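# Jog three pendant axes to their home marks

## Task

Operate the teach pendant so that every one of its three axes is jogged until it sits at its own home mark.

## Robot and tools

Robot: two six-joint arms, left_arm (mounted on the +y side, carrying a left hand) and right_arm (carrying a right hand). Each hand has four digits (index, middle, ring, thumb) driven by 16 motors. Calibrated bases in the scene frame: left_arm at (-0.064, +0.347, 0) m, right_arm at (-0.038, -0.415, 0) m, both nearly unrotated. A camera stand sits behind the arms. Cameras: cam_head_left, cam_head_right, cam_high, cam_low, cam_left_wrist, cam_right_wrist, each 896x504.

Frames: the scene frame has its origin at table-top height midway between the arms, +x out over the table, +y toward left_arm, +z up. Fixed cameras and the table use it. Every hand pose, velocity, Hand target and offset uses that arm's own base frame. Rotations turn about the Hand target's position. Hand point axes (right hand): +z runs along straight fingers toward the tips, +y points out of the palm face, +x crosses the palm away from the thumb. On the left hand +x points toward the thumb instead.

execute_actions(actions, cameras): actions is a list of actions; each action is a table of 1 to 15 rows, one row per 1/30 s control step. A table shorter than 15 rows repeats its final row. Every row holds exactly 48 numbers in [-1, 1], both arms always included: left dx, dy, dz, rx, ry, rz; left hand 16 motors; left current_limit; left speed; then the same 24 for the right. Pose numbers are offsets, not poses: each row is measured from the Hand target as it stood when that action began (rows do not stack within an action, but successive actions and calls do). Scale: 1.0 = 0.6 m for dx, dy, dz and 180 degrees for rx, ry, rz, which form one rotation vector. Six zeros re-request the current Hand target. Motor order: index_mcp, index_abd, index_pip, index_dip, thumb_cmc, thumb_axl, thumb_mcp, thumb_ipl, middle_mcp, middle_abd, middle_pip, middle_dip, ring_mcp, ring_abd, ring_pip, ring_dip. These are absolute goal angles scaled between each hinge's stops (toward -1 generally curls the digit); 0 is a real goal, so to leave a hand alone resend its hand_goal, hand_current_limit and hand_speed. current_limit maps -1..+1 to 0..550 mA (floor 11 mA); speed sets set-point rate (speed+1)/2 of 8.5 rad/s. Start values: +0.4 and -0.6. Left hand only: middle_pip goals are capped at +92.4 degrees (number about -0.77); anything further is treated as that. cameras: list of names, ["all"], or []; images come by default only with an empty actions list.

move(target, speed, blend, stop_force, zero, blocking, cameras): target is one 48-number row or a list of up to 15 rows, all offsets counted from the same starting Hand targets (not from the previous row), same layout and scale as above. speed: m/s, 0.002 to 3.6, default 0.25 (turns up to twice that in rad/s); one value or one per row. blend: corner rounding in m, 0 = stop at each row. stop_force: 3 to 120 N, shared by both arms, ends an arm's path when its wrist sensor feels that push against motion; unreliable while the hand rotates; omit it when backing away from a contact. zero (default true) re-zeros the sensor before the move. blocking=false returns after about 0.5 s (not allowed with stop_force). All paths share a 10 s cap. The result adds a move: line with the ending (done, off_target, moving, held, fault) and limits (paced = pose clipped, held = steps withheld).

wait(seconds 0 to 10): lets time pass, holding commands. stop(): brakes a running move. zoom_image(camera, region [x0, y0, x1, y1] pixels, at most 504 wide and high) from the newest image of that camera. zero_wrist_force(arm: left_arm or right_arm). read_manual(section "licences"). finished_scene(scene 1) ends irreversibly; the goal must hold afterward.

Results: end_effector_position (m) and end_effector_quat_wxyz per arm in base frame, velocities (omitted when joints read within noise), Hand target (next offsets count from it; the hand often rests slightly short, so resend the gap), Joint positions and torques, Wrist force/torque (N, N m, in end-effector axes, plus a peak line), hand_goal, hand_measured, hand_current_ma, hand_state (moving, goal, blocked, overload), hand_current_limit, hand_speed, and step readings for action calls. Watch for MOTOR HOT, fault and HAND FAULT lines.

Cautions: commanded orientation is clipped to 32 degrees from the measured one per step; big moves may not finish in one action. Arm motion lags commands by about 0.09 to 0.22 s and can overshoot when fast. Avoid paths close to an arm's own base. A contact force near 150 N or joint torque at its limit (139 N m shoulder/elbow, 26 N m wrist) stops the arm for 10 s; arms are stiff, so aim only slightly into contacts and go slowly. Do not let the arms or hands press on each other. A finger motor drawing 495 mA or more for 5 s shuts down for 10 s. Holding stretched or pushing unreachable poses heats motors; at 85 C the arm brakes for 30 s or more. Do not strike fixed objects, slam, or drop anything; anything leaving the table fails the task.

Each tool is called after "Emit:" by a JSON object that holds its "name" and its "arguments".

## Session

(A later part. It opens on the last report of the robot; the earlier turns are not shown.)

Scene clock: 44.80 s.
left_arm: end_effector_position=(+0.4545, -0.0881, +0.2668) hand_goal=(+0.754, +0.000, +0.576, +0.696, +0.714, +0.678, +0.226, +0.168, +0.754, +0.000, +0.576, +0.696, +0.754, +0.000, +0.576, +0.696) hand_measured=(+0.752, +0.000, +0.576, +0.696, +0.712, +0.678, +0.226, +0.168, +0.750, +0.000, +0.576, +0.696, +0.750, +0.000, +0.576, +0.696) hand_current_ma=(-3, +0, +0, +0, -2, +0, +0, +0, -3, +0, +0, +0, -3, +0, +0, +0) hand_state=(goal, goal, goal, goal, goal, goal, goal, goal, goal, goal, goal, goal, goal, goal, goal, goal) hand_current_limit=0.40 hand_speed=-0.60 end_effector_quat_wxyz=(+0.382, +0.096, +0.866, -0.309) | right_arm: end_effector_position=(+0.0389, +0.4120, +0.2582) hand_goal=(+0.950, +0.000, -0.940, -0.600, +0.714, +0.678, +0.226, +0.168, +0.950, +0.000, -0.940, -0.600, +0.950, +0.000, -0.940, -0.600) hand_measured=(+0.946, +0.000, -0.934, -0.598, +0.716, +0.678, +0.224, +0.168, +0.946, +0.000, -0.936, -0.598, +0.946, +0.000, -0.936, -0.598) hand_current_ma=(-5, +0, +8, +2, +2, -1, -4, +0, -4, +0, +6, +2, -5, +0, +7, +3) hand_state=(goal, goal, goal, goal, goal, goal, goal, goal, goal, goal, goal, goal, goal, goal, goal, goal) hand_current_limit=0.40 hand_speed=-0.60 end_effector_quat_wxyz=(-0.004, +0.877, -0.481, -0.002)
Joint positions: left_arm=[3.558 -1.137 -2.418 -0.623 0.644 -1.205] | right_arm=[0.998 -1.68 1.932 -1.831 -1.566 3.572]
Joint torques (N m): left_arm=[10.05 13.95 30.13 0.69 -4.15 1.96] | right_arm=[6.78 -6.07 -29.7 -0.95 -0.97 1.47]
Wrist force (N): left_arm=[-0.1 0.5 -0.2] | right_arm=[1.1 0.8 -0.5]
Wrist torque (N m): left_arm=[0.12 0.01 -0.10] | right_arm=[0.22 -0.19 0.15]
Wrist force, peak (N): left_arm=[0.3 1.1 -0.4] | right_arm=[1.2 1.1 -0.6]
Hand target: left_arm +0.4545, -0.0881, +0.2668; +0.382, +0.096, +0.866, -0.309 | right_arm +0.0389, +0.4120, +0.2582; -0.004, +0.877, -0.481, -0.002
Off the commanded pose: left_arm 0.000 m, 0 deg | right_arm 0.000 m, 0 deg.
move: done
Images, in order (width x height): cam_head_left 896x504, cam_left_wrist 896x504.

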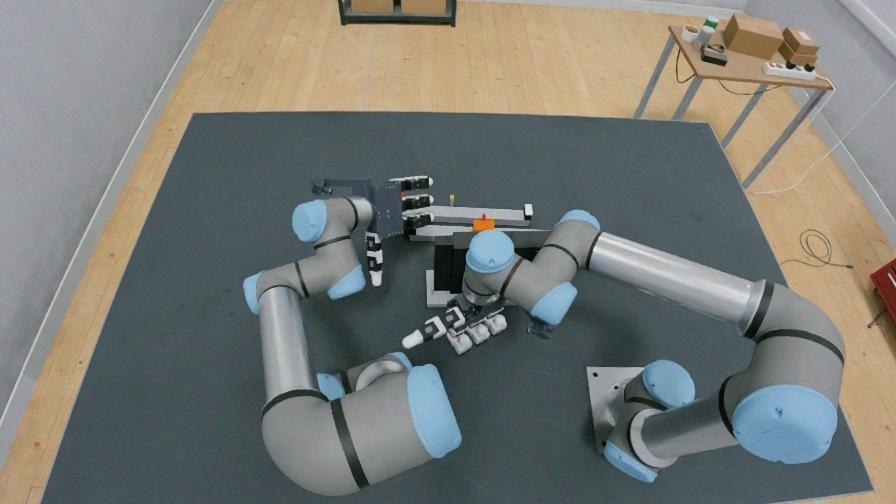

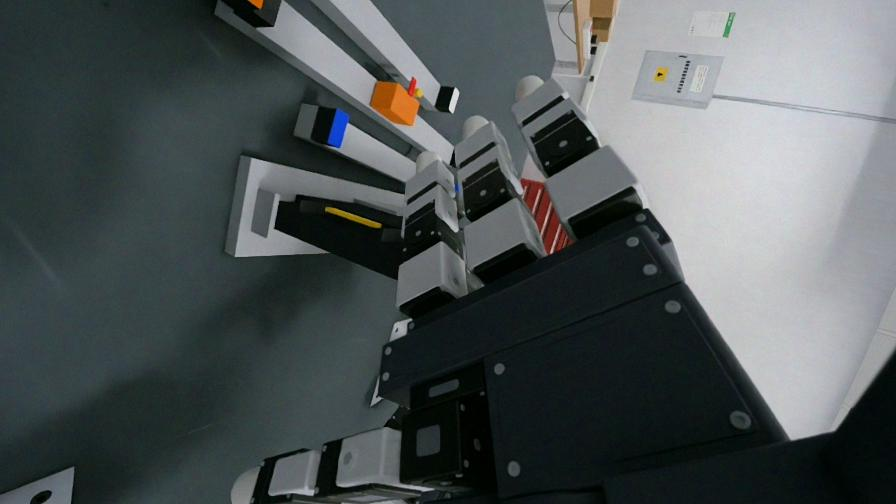

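Emit:
{"name": "execute_actions", "arguments": {"actions": []}}

Emit:
{"name": "zoom_image", "arguments": {"camera": "cam_low", "region": [290, 170, 470, 330]}}

Emit:
{"name": "zoom_image", "arguments": {"camera": "cam_high", "region": [390, 150, 550, 280]}}

Scene clock: 45.77 s.
left_arm: end_effector_position=(+0.4545, -0.0881, +0.2668) hand_goal=(+0.754, +0.000, +0.576, +0.696, +0.714, +0.678, +0.226, +0.168, +0.754, +0.000, +0.576, +0.696, +0.754, +0.000, +0.576, +0.696) hand_measured=(+0.752, +0.000, +0.576, +0.696, +0.712, +0.678, +0.226, +0.168, +0.750, +0.000, +0.576, +0.696, +0.750, +0.000, +0.576, +0.696) hand_current_ma=(-3, +0, +0, +0, -2, +0, +0, +0, -3, +0, +0, +0, -3, +0, +0, +0) hand_state=(goal, goal, goal, goal, goal, goal, goal, goal, goal, goal, goal, goal, goal, goal, goal, goal) hand_current_limit=0.40 hand_speed=-0.60 end_effector_quat_wxyz=(+0.382, +0.096, +0.866, -0.309) | right_arm: end_effector_position=(+0.0389, +0.4120, +0.2582) hand_goal=(+0.950, +0.000, -0.940, -0.600, +0.714, +0.678, +0.226, +0.168, +0.950, +0.000, -0.940, -0.600, +0.950, +0.000, -0.940, -0.600) hand_measured=(+0.946, +0.000, -0.934, -0.598, +0.716, +0.678, +0.224, +0.168, +0.946, +0.000, -0.936, -0.598, +0.946, +0.000, -0.936, -0.598) hand_current_ma=(-5, +0, +8, +2, +2, -1, -4, +0, -4, +0, +6, +2, -5, +0, +7, +3) hand_state=(goal, goal, goal, goal, goal, goal, goal, goal, goal, goal, goal, goal, goal, goal, goal, goal) hand_current_limit=0.40 hand_speed=-0.60 end_effector_quat_wxyz=(-0.004, +0.877, -0.481, -0.002)
Joint positions: left_arm=[3.558 -1.137 -2.418 -0.623 0.644 -1.205] | right_arm=[0.998 -1.68 1.932 -1.831 -1.566 3.572]
Joint velocities: within noise
Joint torques (N m): left_arm=[9.89 13.89 29.94 0.89 -4.31 1.53] | right_arm=[6.11 -6.39 -30.39 -0.82 -1.17 1.4]
Wrist force (N): left_arm=[0.0 0.4 -0.2] | right_arm=[1.0 0.9 -0.4]
Wrist torque (N m): left_arm=[0.10 -0.01 -0.09] | right_arm=[0.22 -0.18 0.14]
Wrist force, peak (N): left_arm=[0.1 0.5 -0.5] | right_arm=[1.1 1.0 -0.4]
Hand target: left_arm +0.4545, -0.0881, +0.2668; +0.382, +0.096, +0.866, -0.309 | right_arm +0.0389, +0.4120, +0.2582; -0.004, +0.877, -0.481, -0.002
Off the commanded pose: left_arm 0.000 m, 0 deg | right_arm 0.000 m, 0 deg.

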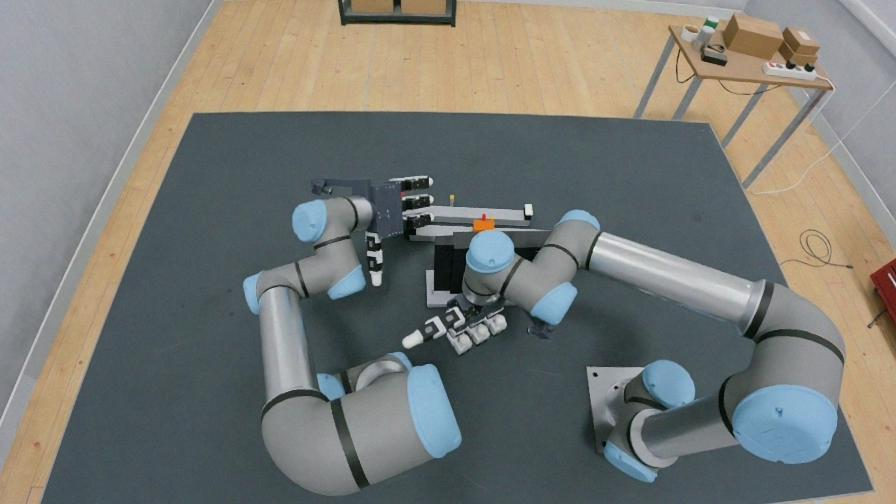

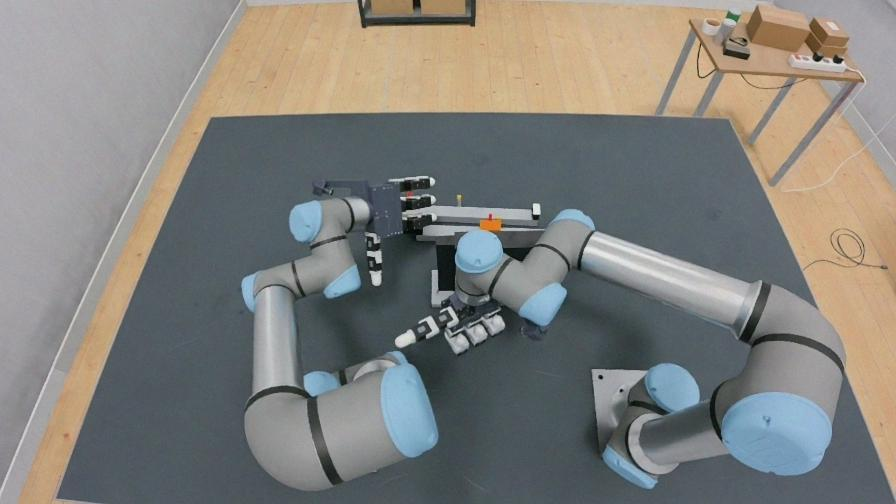

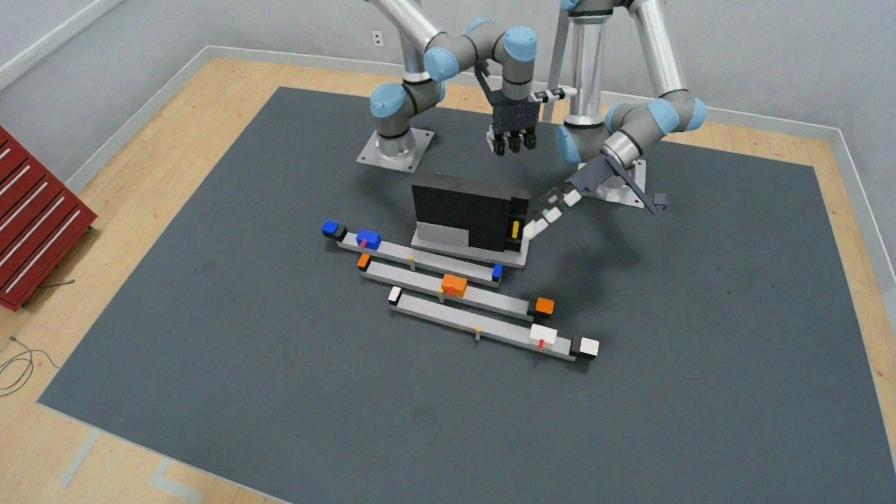

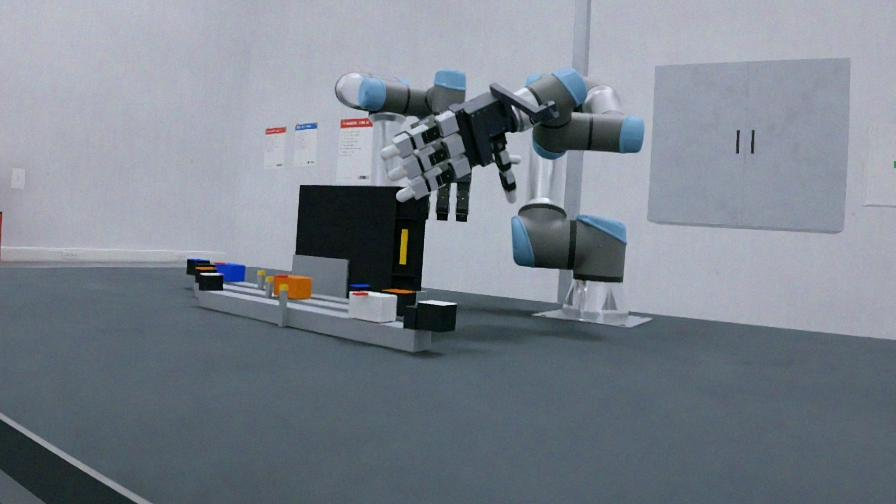

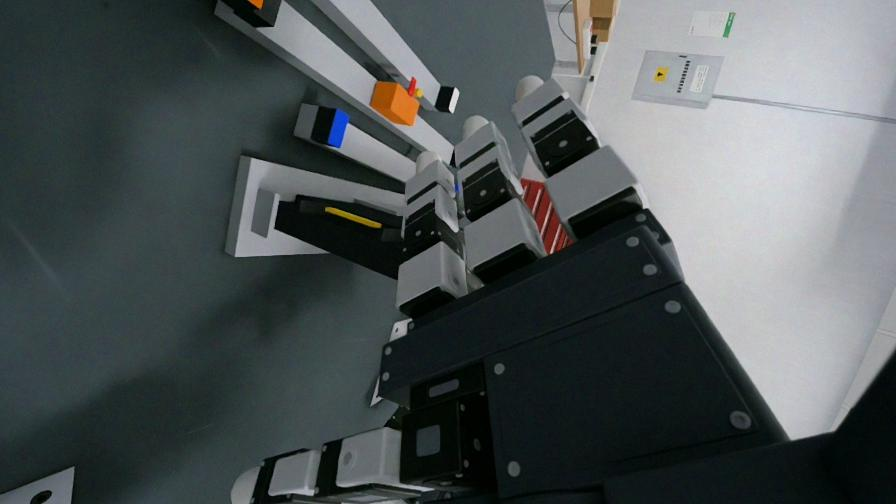

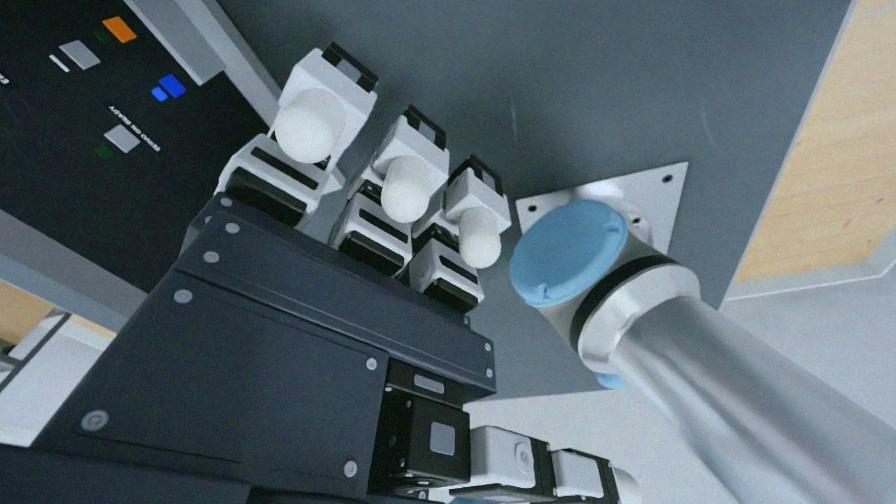

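Scaled by 2.800 from the camera's 896x504 image, which has a finer 1280x720 frame.

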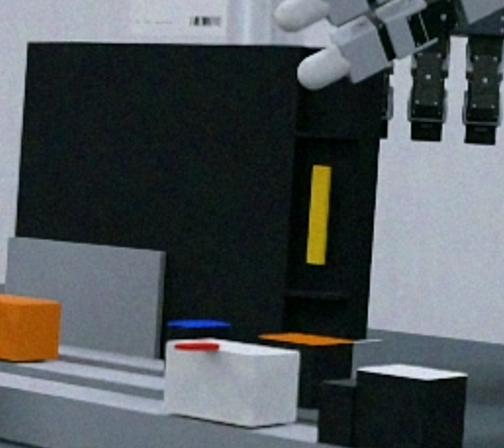

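Scaled by 3.150 from the camera's 896x504 image, which has a finer 1280x720 frame.

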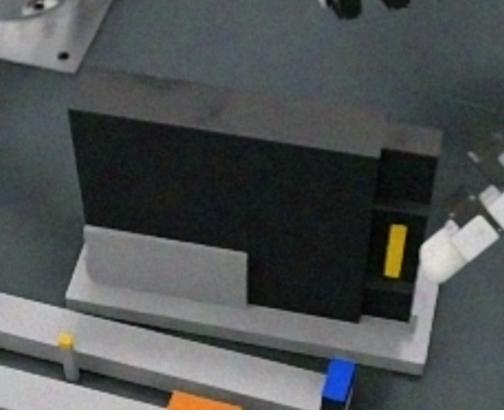

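Emit:
{"name": "move", "arguments": {"target": [[0.126,-0.22,0.155,0.193,0.195,0.0932,0.754,0,0.576,0.696,0.714,0.678,0.226,0.168,0.754,0,0.576,0.696,0.754,0,0.576,0.696,0.4,-0.6,0,0,0,0,0,0,0.95,0,-0.94,-0.6,0.714,0.678,0.226,0.168,0.95,0,-0.94,-0.6,0.95,0,-0.94,-0.6,0.4,-0.6],[0.1533,-0.3277,-0.0447,0.193,0.195,0.0932,0.754,0,0.576,0.696,0.714,0.678,0.226,0.168,0.754,0,0.576,0.696,0.754,0,0.576,0.696,0.4,-0.6,0,0,0,0,0,0,0.95,0,-0.94,-0.6,0.714,0.678,0.226,0.168,0.95,0,-0.94,-0.6,0.95,0,-0.94,-0.6,0.4,-0.6]], "speed": 0.15, "blend": 0.02, "cameras": ["cam_left_wrist", "cam_head_left", "cam_low"]}}

Emit:
{"name": "zoom_image", "arguments": {"camera": "cam_left_wrist", "region": [0, 0, 448, 420]}}

Scene clock: 55.07 s.
left_arm: end_effector_position=(+0.5464, -0.2846, +0.2401) hand_goal=(+0.754, +0.000, +0.576, +0.696, +0.714, +0.678, +0.226, +0.168, +0.754, +0.000, +0.576, +0.696, +0.754, +0.000, +0.576, +0.696) hand_measured=(+0.750, +0.000, +0.576, +0.696, +0.712, +0.678, +0.224, +0.168, +0.750, +0.000, +0.576, +0.696, +0.750, +0.000, +0.576, +0.696) hand_current_ma=(-3, +0, +0, +0, -2, +0, -2, +0, -4, +0, +0, +0, -3, +0, +0, +0) hand_state=(goal, goal, goal, goal, goal, goal, goal, goal, goal, goal, goal, goal, goal, goal, goal, goal) hand_current_limit=0.40 hand_speed=-0.60 end_effector_quat_wxyz=(+0.103, -0.016, +0.995, +0.002) | right_arm: end_effector_position=(+0.0389, +0.4120, +0.2582) hand_goal=(+0.950, +0.000, -0.940, -0.600, +0.714, +0.678, +0.226, +0.168, +0.950, +0.000, -0.940, -0.600, +0.950, +0.000, -0.940, -0.600) hand_measured=(+0.946, +0.000, -0.934, -0.598, +0.716, +0.678, +0.224, +0.168, +0.946, +0.000, -0.936, -0.598, +0.946, +0.000, -0.936, -0.598) hand_current_ma=(-5, +0, +8, +2, +2, -1, -4, +0, -4, +0, +6, +2, -5, +0, +7, +3) hand_state=(goal, goal, goal, goal, goal, goal, goal, goal, goal, goal, goal, goal, goal, goal, goal, goal) hand_current_limit=0.40 hand_speed=-0.60 end_effector_quat_wxyz=(-0.004, +0.877, -0.481, -0.002)
Joint positions: left_arm=[2.736 -1.939 -1.482 -1.104 1.658 -2] | right_arm=[0.998 -1.68 1.932 -1.831 -1.566 3.572]
Joint torques (N m): left_arm=[-11.02 30.28 22.8 4.41 3.32 -1.07] | right_arm=[6.44 -5.88 -30.38 -0.9 -1.13 1.32]
Wrist force (N): left_arm=[0.7 1.5 -1.0] | right_arm=[0.9 0.8 -0.3]
Wrist torque (N m): left_arm=[0.08 0.10 0.06] | right_arm=[0.21 -0.17 0.14]
Wrist force, peak (N): left_arm=[0.4 1.2 -1.8] | right_arm=[1.3 1.0 -0.4]
Hand target: left_arm +0.5465, -0.2847, +0.2400; +0.103, -0.016, +0.995, +0.002 | right_arm +0.0389, +0.4120, +0.2582; -0.004, +0.877, -0.481, -0.002
Off the commanded pose: left_arm 0.000 m, 0 deg | right_arm 0.000 m, 0 deg.
move: done
Images, in order (width x height): cam_head_left 896x504, cam_low 896x504, cam_left_wrist 896x504.

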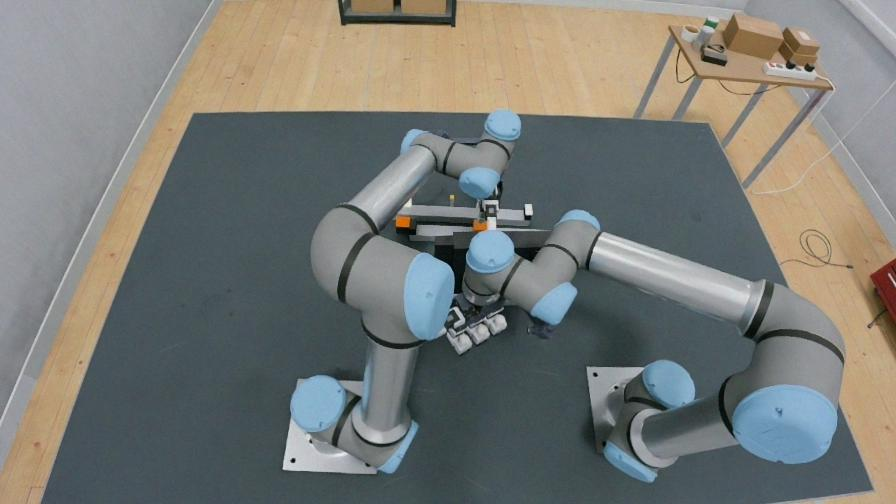

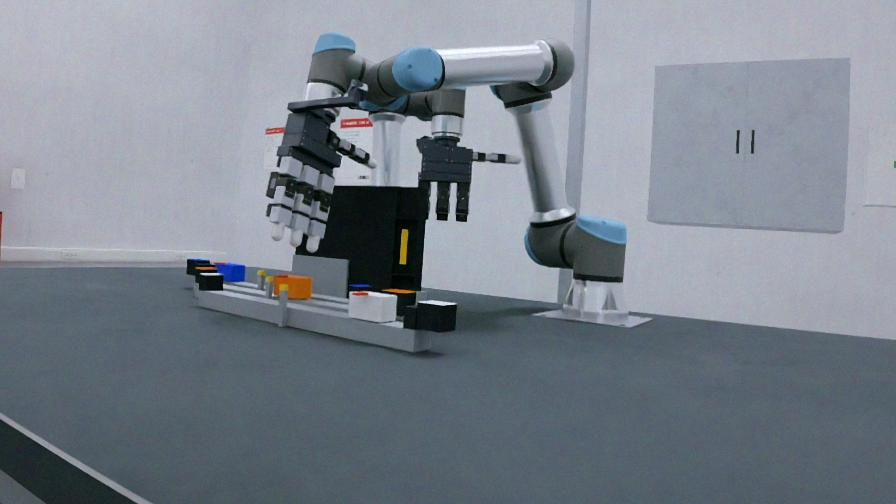

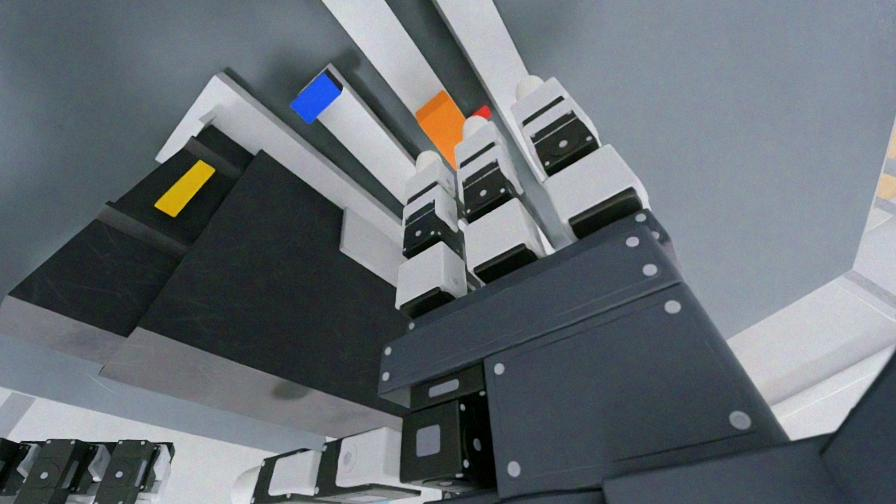

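Scaled by 1.125 from the camera's 896x504 image, which has a finer 1280x720 frame.

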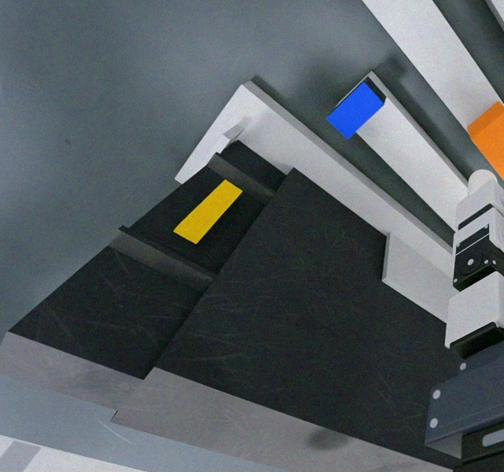

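Emit:
{"name": "move", "arguments": {"target": [[0,0,0.2667,0,0,0,0.973,0,-0.007,0.116,-0.571,0.677,0.112,-0.319,0.973,0,-0.007,0.116,0.973,0,-0.007,0.116,0.4,-0.6,0.07,-0.076,0.05,-0.1067,-0.0338,0.4032,0.95,0,-0.94,-0.6,0.714,0.678,0.226,0.168,0.95,0,-0.94,-0.6,0.95,0,-0.94,-0.6,0.4,-0.6],[-0.2907,0.0907,0.2667,-0.1764,-0.085,0.4691,0.973,0,-0.007,0.116,-0.571,0.677,0.112,-0.319,0.973,0,-0.007,0.116,0.973,0,-0.007,0.116,0.4,-0.6,0.1418,-0.152,0.0697,-0.2133,-0.0675,0.8063,0.479,0,0.285,0.406,0.714,0.678,0.226,0.168,0.95,0,-0.94,-0.6,0.95,0,-0.94,-0.6,0.4,-0.6]], "speed": 0.15, "cameras": ["all"]}}

Scene clock: 78.00 s.
left_arm: end_effector_position=(+0.5464, -0.2847, +0.2679) hand_goal=(+0.974, +0.000, -0.006, +0.116, -0.570, +0.678, +0.112, -0.318, +0.974, +0.000, -0.006, +0.116, +0.974, +0.000, -0.006, +0.116) hand_measured=(+0.968, +0.000, -0.002, +0.120, -0.564, +0.678, +0.110, -0.316, +0.966, +0.000, +0.000, +0.120, +0.968, +0.000, +0.000, +0.120) hand_current_ma=(-8, +0, +5, +3, +6, +0, -1, +1, -10, +0, +5, +3, -8, +0, +5, +4) hand_state=(goal, goal, goal, goal, goal, goal, goal, goal, goal, goal, goal, goal, goal, goal, goal, goal) hand_current_limit=0.40 hand_speed=-0.60 end_effector_quat_wxyz=(+0.103, -0.016, +0.995, +0.002) | right_arm: end_effector_position=(+0.0446, +0.4059, +0.2623) hand_goal=(+0.950, +0.000, -0.940, -0.600, +0.714, +0.678, +0.226, +0.168, +0.950, +0.000, -0.940, -0.600, +0.950, +0.000, -0.940, -0.600) hand_measured=(+0.946, +0.000, -0.934, -0.598, +0.716, +0.678, +0.224, +0.168, +0.946, +0.000, -0.936, -0.598, +0.946, +0.000, -0.936, -0.598) hand_current_ma=(-5, +0, +8, +2, +2, -1, -4, +0, -4, +0, +6, +2, -4, +0, +7, +3) hand_state=(goal, goal, goal, goal, goal, goal, goal, goal, goal, goal, goal, goal, goal, goal, goal, goal) hand_current_limit=0.40 hand_speed=-0.60 end_effector_quat_wxyz=(+0.012, +0.914, -0.405, +0.015)
Joint positions: left_arm=[2.736 -1.923 -1.431 -1.171 1.658 -2] | right_arm=[1.027 -1.643 1.882 -1.789 -1.603 3.431]
Joint torques (N m): left_arm=[-9.03 50.29 31.62 0.82 2.6 0.45] | right_arm=[-6.67 -33.32 -16.7 -3.98 1.44 1.41]
Wrist force (N): left_arm=[0.6 1.4 -0.9] | right_arm=[1.1 0.8 -0.6]
Wrist torque (N m): left_arm=[0.10 0.17 0.04] | right_arm=[0.18 -0.21 0.10]
Wrist force, peak (N): left_arm=[0.7 1.5 -1.6] | right_arm=[1.0 1.1 -0.8]
Hand target: left_arm +0.5465, -0.2847, +0.2680; +0.103, -0.016, +0.995, +0.002 (not the last commanded pose) | right_arm +0.0446, +0.4059, +0.2623; +0.012, +0.914, -0.405, +0.015 (not the last commanded pose)
Off the commanded pose: left_arm 0.225 m, 91 deg | right_arm 0.122 m, 141 deg.
move: held (right_arm; a check stopped the path), off_target (left_arm; braked when a check withheld steps of right_arm); path passed 0 of 2 targets; target 2's new numbers were not sent; limits=held
pose unreachable (right arm): on one or more control steps of this call, first in action 0 (counted from 0), this arm could not follow its commanded pose, so it was not sent that pose on those steps. It may still have moved: this result reports where it is.
cause: moving toward the commanded pose would bring a part of the arm too close to another arm (a part of this arm just beyond joint 6 (wrist 3) and a part of the left arm just beyond its joint 2 (shoulder lift), 7 mm apart when this arm was first held).

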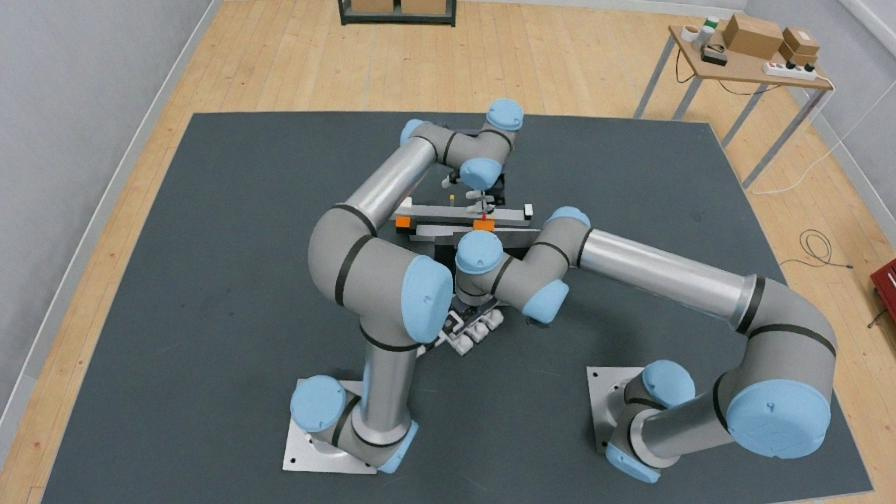

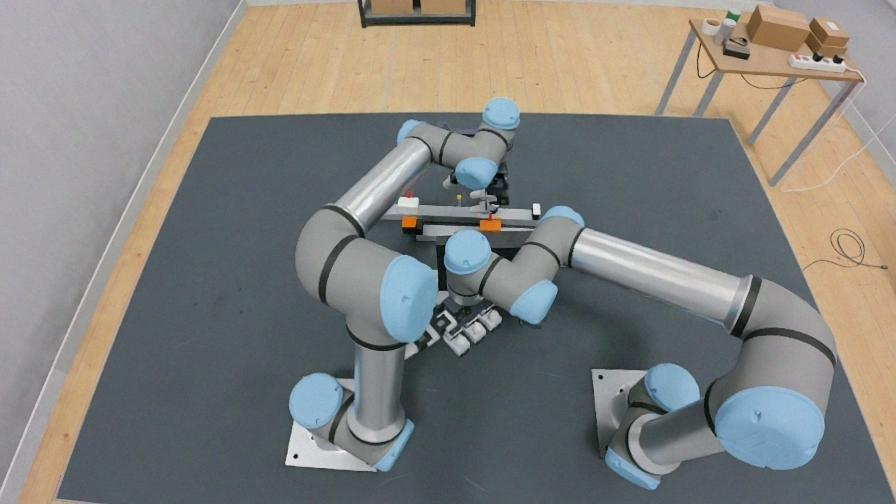

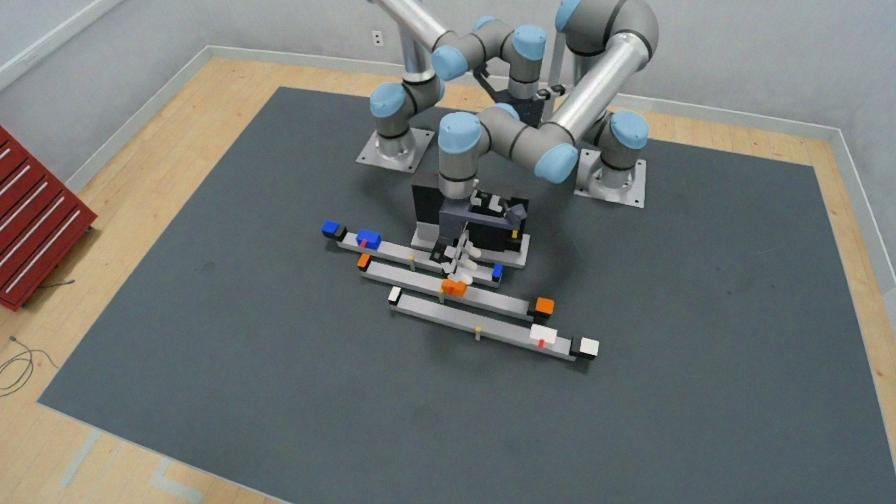

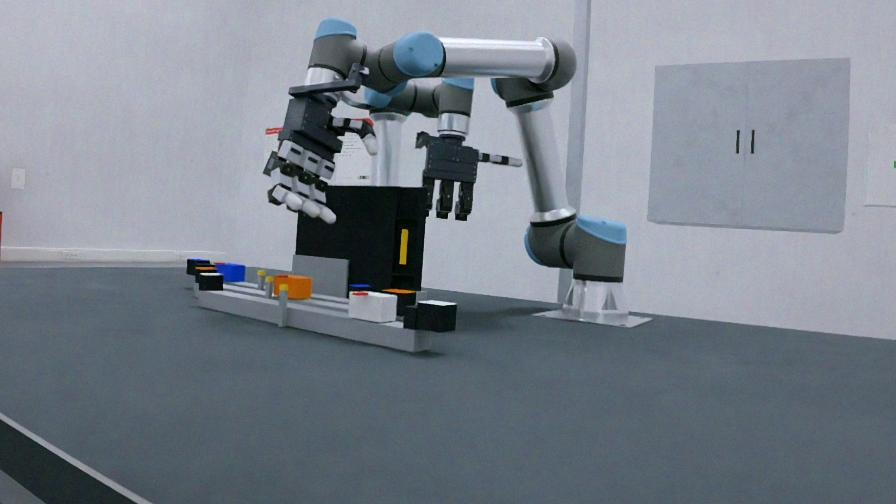

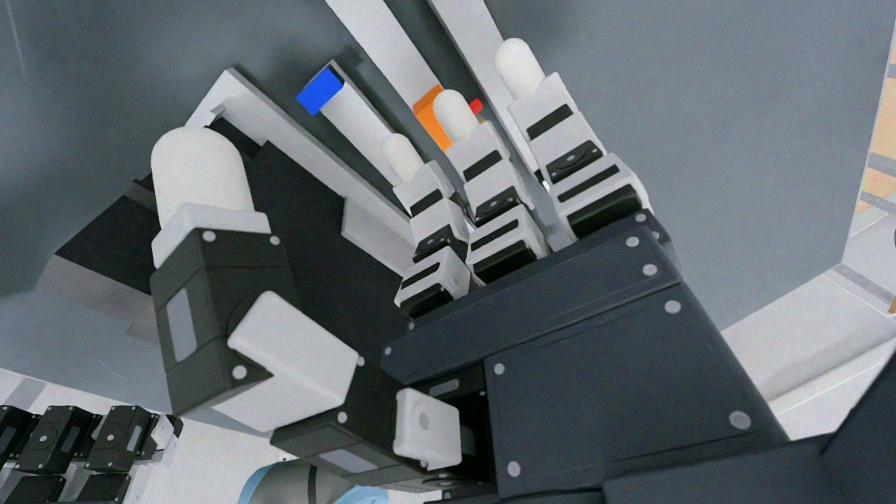

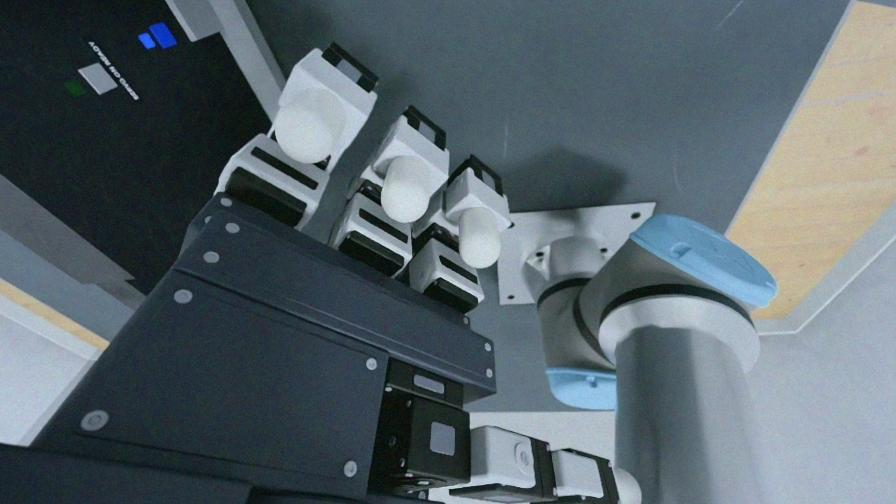

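Emit:
{"name": "move", "arguments": {"target": [0,0,0,0,0,0,0.973,0,-0.007,0.116,-0.571,0.677,0.112,-0.319,0.973,0,-0.007,0.116,0.973,0,-0.007,0.116,0.4,-0.6,0.17,-0.26,0.113,0,0,0,0.95,0,-0.94,-0.6,0.714,0.678,0.226,0.168,0.95,0,-0.94,-0.6,0.95,0,-0.94,-0.6,0.4,-0.6], "speed": 0.15, "cameras": ["cam_head_left"]}}

Scene clock: 80.37 s.
left_arm: end_effector_position=(+0.5465, -0.2847, +0.2680) hand_goal=(+0.974, +0.000, -0.006, +0.116, -0.570, +0.678, +0.112, -0.318, +0.974, +0.000, -0.006, +0.116, +0.974, +0.000, -0.006, +0.116) hand_measured=(+0.968, +0.000, -0.002, +0.120, -0.564, +0.678, +0.110, -0.316, +0.966, +0.000, +0.000, +0.120, +0.968, +0.000, +0.000, +0.120) hand_current_ma=(-8, +0, +5, +3, +6, +0, -1, +1, -10, +0, +5, +3, -8, +0, +5, +4) hand_state=(goal, goal, goal, goal, goal, goal, goal, goal, goal, goal, goal, goal, goal, goal, goal, goal) hand_current_limit=0.40 hand_speed=-0.60 end_effector_quat_wxyz=(+0.103, -0.016, +0.995, +0.002) | right_arm: end_effector_position=(+0.1466, +0.2500, +0.3301) hand_goal=(+0.950, +0.000, -0.940, -0.600, +0.714, +0.678, +0.226, +0.168, +0.950, +0.000, -0.940, -0.600, +0.950, +0.000, -0.940, -0.600) hand_measured=(+0.946, +0.000, -0.934, -0.598, +0.716, +0.678, +0.224, +0.168, +0.948, +0.000, -0.936, -0.598, +0.946, +0.000, -0.936, -0.598) hand_current_ma=(-5, +0, +8, +2, +2, -1, -4, +0, -4, +0, +6, +2, -4, +0, +7, +3) hand_state=(goal, goal, goal, goal, goal, goal, goal, goal, goal, goal, goal, goal, goal, goal, goal, goal) hand_current_limit=0.40 hand_speed=-0.60 end_effector_quat_wxyz=(+0.012, +0.914, -0.405, +0.015)
Joint positions: left_arm=[2.736 -1.923 -1.431 -1.171 1.658 -2] | right_arm=[0.566 -1.921 1.926 -1.572 -1.608 2.97]
Joint torques (N m): left_arm=[-3.48 50.64 31.68 0.86 0.09 1.02] | right_arm=[-6.49 -22.13 -30.88 -0.86 1.48 -1.16]
Wrist force (N): left_arm=[0.5 1.4 -1.1] | right_arm=[0.7 0.6 -0.8]
Wrist torque (N m): left_arm=[0.12 0.16 0.04] | right_arm=[0.21 -0.15 0.17]
Wrist force, peak (N): left_arm=[0.5 1.7 -1.3] | right_arm=[1.6 0.8 -0.9]
Hand target: left_arm +0.5465, -0.2847, +0.2680; +0.103, -0.016, +0.995, +0.002 | right_arm +0.1466, +0.2499, +0.3301; +0.012, +0.914, -0.405, +0.015
Off the commanded pose: left_arm 0.000 m, 0 deg | right_arm 0.000 m, 0 deg.
move: done
Images, in order (width x height): cam_head_left 896x504.

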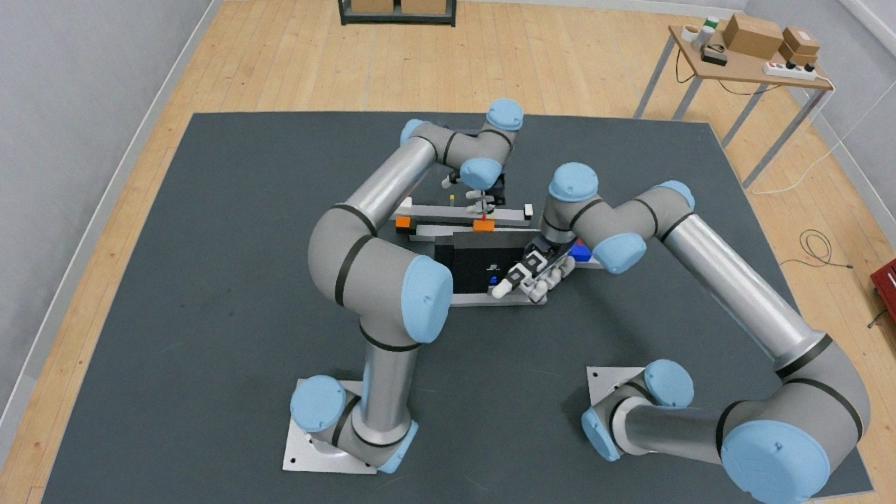

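Emit:
{"name": "move", "arguments": {"target": [0,0,0,0,0,0,0.973,0,-0.007,0.116,-0.571,0.677,0.112,-0.319,0.973,0,-0.007,0.116,0.973,0,-0.007,0.116,0.4,-0.6,0.02,0.02,0,-0.2007,-0.066,0.7541,0.479,0,0.285,0.406,0.714,0.678,0.226,0.168,0.95,0,-0.94,-0.6,0.95,0,-0.94,-0.6,0.4,-0.6], "speed": 0.3, "cameras": ["cam_head_left","cam_right_wrist"]}}

Scene clock: 86.80 s.
left_arm: end_effector_position=(+0.5465, -0.2847, +0.2680) hand_goal=(+0.974, +0.000, -0.006, +0.116, -0.570, +0.678, +0.112, -0.318, +0.974, +0.000, -0.006, +0.116, +0.974, +0.000, -0.006, +0.116) hand_measured=(+0.968, +0.000, -0.002, +0.120, -0.564, +0.678, +0.110, -0.316, +0.966, +0.000, +0.000, +0.120, +0.968, +0.000, +0.000, +0.120) hand_current_ma=(-8, +0, +5, +3, +6, +0, -1, +1, -10, +0, +5, +3, -8, +0, +5, +4) hand_state=(goal, goal, goal, goal, goal, goal, goal, goal, goal, goal, goal, goal, goal, goal, goal, goal) hand_current_limit=0.40 hand_speed=-0.60 end_effector_quat_wxyz=(+0.103, -0.016, +0.995, +0.002) | right_arm: end_effector_position=(+0.1586, +0.2619, +0.3301) hand_goal=(+0.480, +0.000, +0.286, +0.406, +0.714, +0.678, +0.226, +0.168, +0.950, +0.000, -0.940, -0.600, +0.950, +0.000, -0.940, -0.600) hand_measured=(+0.490, +0.000, +0.286, +0.404, +0.716, +0.678, +0.224, +0.168, +0.950, +0.000, -0.936, -0.598, +0.950, +0.000, -0.936, -0.598) hand_current_ma=(+20, +0, +0, -2, +2, -1, -4, +0, +0, +0, +6, +2, +0, +0, +7, +3) hand_state=(goal, goal, goal, goal, goal, goal, goal, goal, goal, goal, goal, goal, goal, goal, goal, goal) hand_current_limit=0.40 hand_speed=-0.60 end_effector_quat_wxyz=(+0.180, +0.669, +0.697, +0.186)
Joint positions: left_arm=[2.736 -1.923 -1.431 -1.171 1.658 -2] | right_arm=[1.182 -2.174 2.3 -1.931 -2.043 1.084]
Joint torques (N m): left_arm=[9.22 49.64 31.52 0.91 -1.68 1.34] | right_arm=[-6.27 -11.11 -17.13 -4.32 0.44 -1.45]
Wrist force (N): left_arm=[0.3 1.5 -1.1] | right_arm=[0.7 0.4 -0.4]
Wrist torque (N m): left_arm=[0.12 0.20 0.01] | right_arm=[0.03 -0.13 0.15]
Wrist force, peak (N): left_arm=[0.6 1.6 -1.4] | right_arm=[1.3 0.9 -0.5]
Hand target: left_arm +0.5465, -0.2847, +0.2680; +0.103, -0.016, +0.995, +0.002 | right_arm +0.1586, +0.2619, +0.3301; +0.180, +0.669, +0.697, +0.186
Off the commanded pose: left_arm 0.000 m, 0 deg | right_arm 0.000 m, 0 deg.
move: done
Images, in order (width x height): cam_head_left 896x504, cam_right_wrist 896x504.

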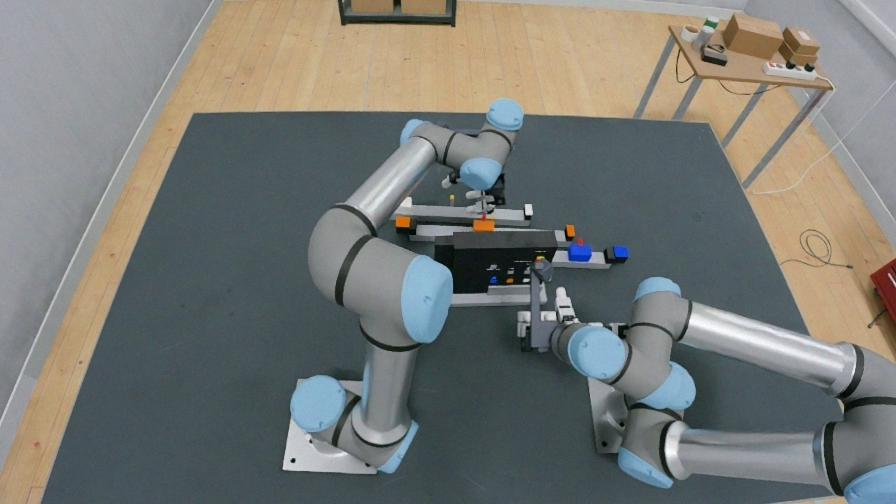

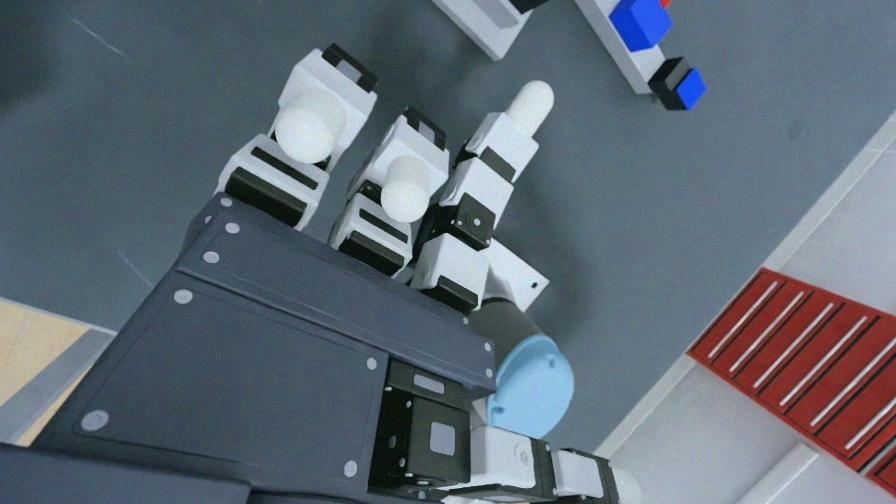

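Emit:
{"name": "move", "arguments": {"target": [[0,0,0.22,0,0,0,0.973,0,-0.007,0.116,-0.571,0.677,0.112,-0.319,0.973,0,-0.007,0.116,0.973,0,-0.007,0.116,0.4,-0.6,0,0,0,0,0,0,0.479,0,0.285,0.406,0.714,0.678,0.226,0.168,0.95,0,-0.94,-0.6,0.95,0,-0.94,-0.6,0.4,-0.6],[-0.2907,0.0907,0.22,-0.1764,-0.085,0.4691,0.973,0,-0.007,0.116,-0.571,0.677,0.112,-0.319,0.973,0,-0.007,0.116,0.973,0,-0.007,0.116,0.4,-0.6,0,0,0,0,0,0,0.479,0,0.285,0.406,0.714,0.678,0.226,0.168,0.95,0,-0.94,-0.6,0.95,0,-0.94,-0.6,0.4,-0.6]], "speed": 0.2, "blend": [0.02,0], "cameras": ["cam_head_left","cam_high","cam_low","cam_left_wrist"]}}

Scene clock: 92.57 s.
left_arm: end_effector_position=(+0.3721, -0.2303, +0.4000) hand_goal=(+0.974, +0.000, -0.006, +0.116, -0.570, +0.678, +0.112, -0.318, +0.974, +0.000, -0.006, +0.116, +0.974, +0.000, -0.006, +0.116) hand_measured=(+0.968, +0.000, -0.004, +0.118, -0.568, +0.678, +0.110, -0.316, +0.968, +0.000, -0.004, +0.120, +0.968, +0.000, -0.004, +0.120) hand_current_ma=(-7, +0, +2, +2, +2, +0, -2, +1, -8, +0, +2, +3, -7, +0, +2, +3) hand_state=(goal, goal, goal, goal, goal, goal, goal, goal, goal, goal, goal, goal, goal, goal, goal, goal) hand_current_limit=0.40 hand_speed=-0.60 end_effector_quat_wxyz=(-0.186, +0.694, -0.672, +0.180) | right_arm: end_effector_position=(+0.1586, +0.2619, +0.3301) hand_goal=(+0.480, +0.000, +0.286, +0.406, +0.714, +0.678, +0.226, +0.168, +0.950, +0.000, -0.940, -0.600, +0.950, +0.000, -0.940, -0.600) hand_measured=(+0.490, +0.000, +0.286, +0.404, +0.716, +0.678, +0.224, +0.168, +0.950, +0.000, -0.936, -0.598, +0.950, +0.000, -0.936, -0.598) hand_current_ma=(+20, +0, +0, -2, +2, -1, -4, +0, +0, +0, +6, +2, +0, +0, +7, +3) hand_state=(goal, goal, goal, goal, goal, goal, goal, goal, goal, goal, goal, goal, goal, goal, goal, goal) hand_current_limit=0.40 hand_speed=-0.60 end_effector_quat_wxyz=(+0.180, +0.669, +0.697, +0.186)
Joint positions: left_arm=[2.926 -1.306 -1.785 -1.112 1.694 -3.358] | right_arm=[1.182 -2.175 2.3 -1.931 -2.043 1.084]
Joint torques (N m): left_arm=[11.05 22.82 19.38 4.91 3.29 -1.2] | right_arm=[-6.65 -11.62 -17.89 -4.43 0.49 -1.29]
Wrist force (N): left_arm=[1.3 0.3 -0.8] | right_arm=[0.8 0.2 -0.6]
Wrist torque (N m): left_arm=[0.15 0.17 0.04] | right_arm=[0.02 -0.13 0.15]
Wrist force, peak (N): left_arm=[0.5 1.3 -2.2] | right_arm=[1.1 0.2 -0.9]
Hand target: left_arm +0.3720, -0.2303, +0.4000; -0.186, +0.694, -0.672, +0.180 | right_arm +0.1586, +0.2619, +0.3301; +0.180, +0.669, +0.697, +0.186
Off the commanded pose: left_arm 0.000 m, 0 deg | right_arm 0.000 m, 0 deg.
move: done
Images, in order (width x height): cam_head_left 896x504, cam_high 896x504, cam_low 896x504, cam_left_wrist 896x504.

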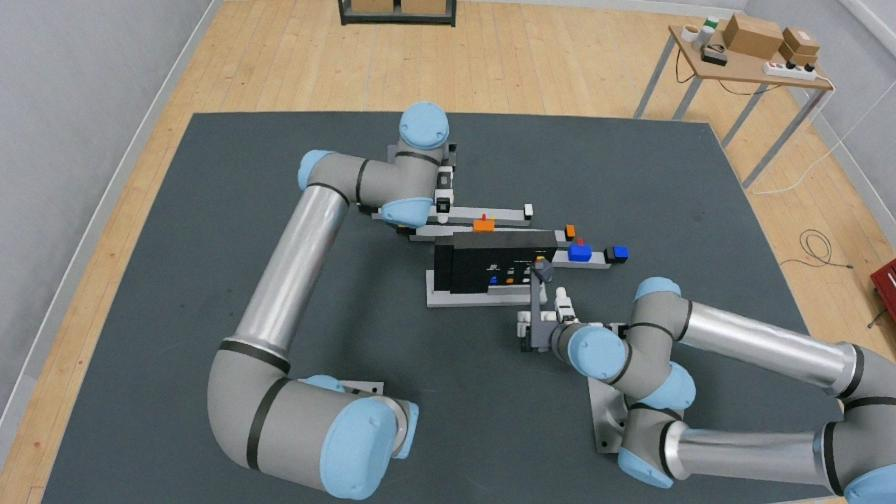

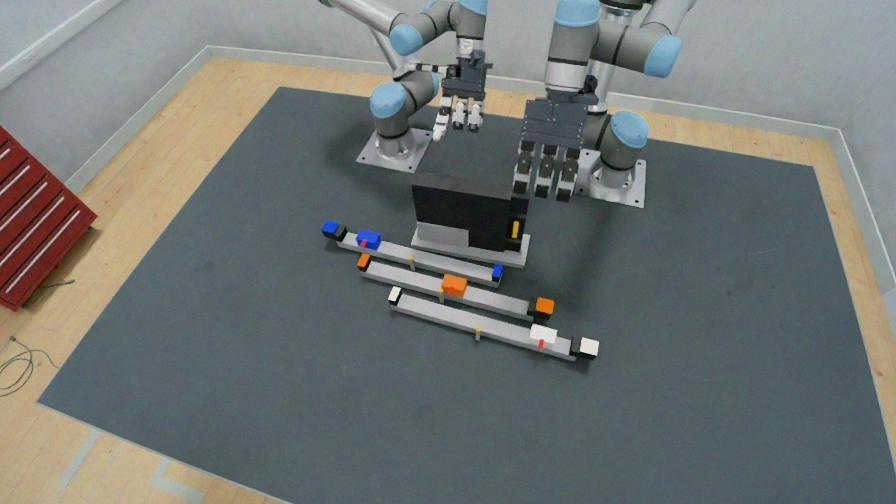

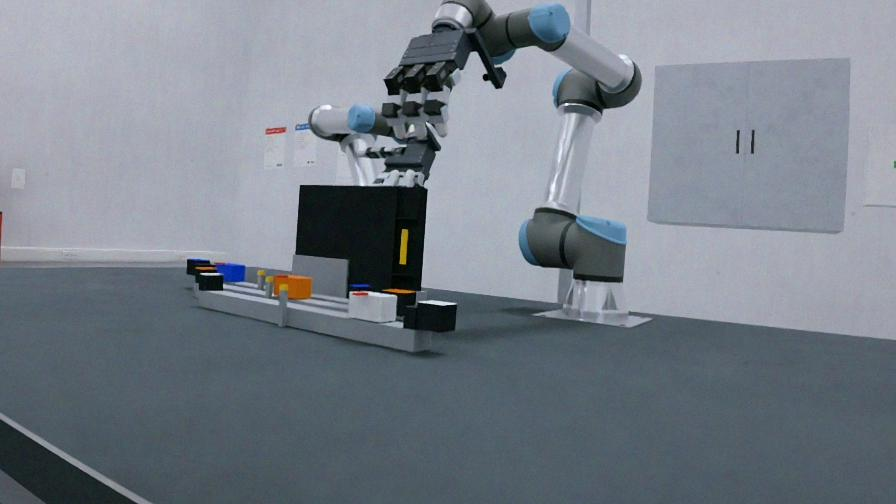

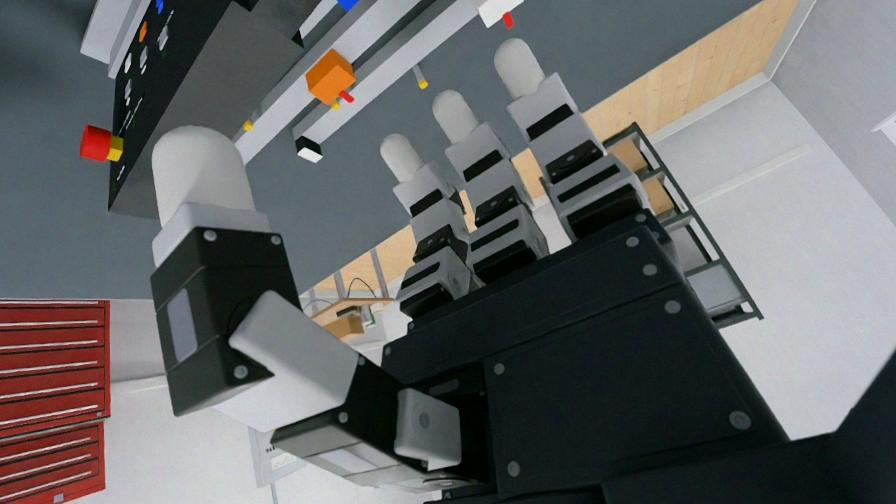

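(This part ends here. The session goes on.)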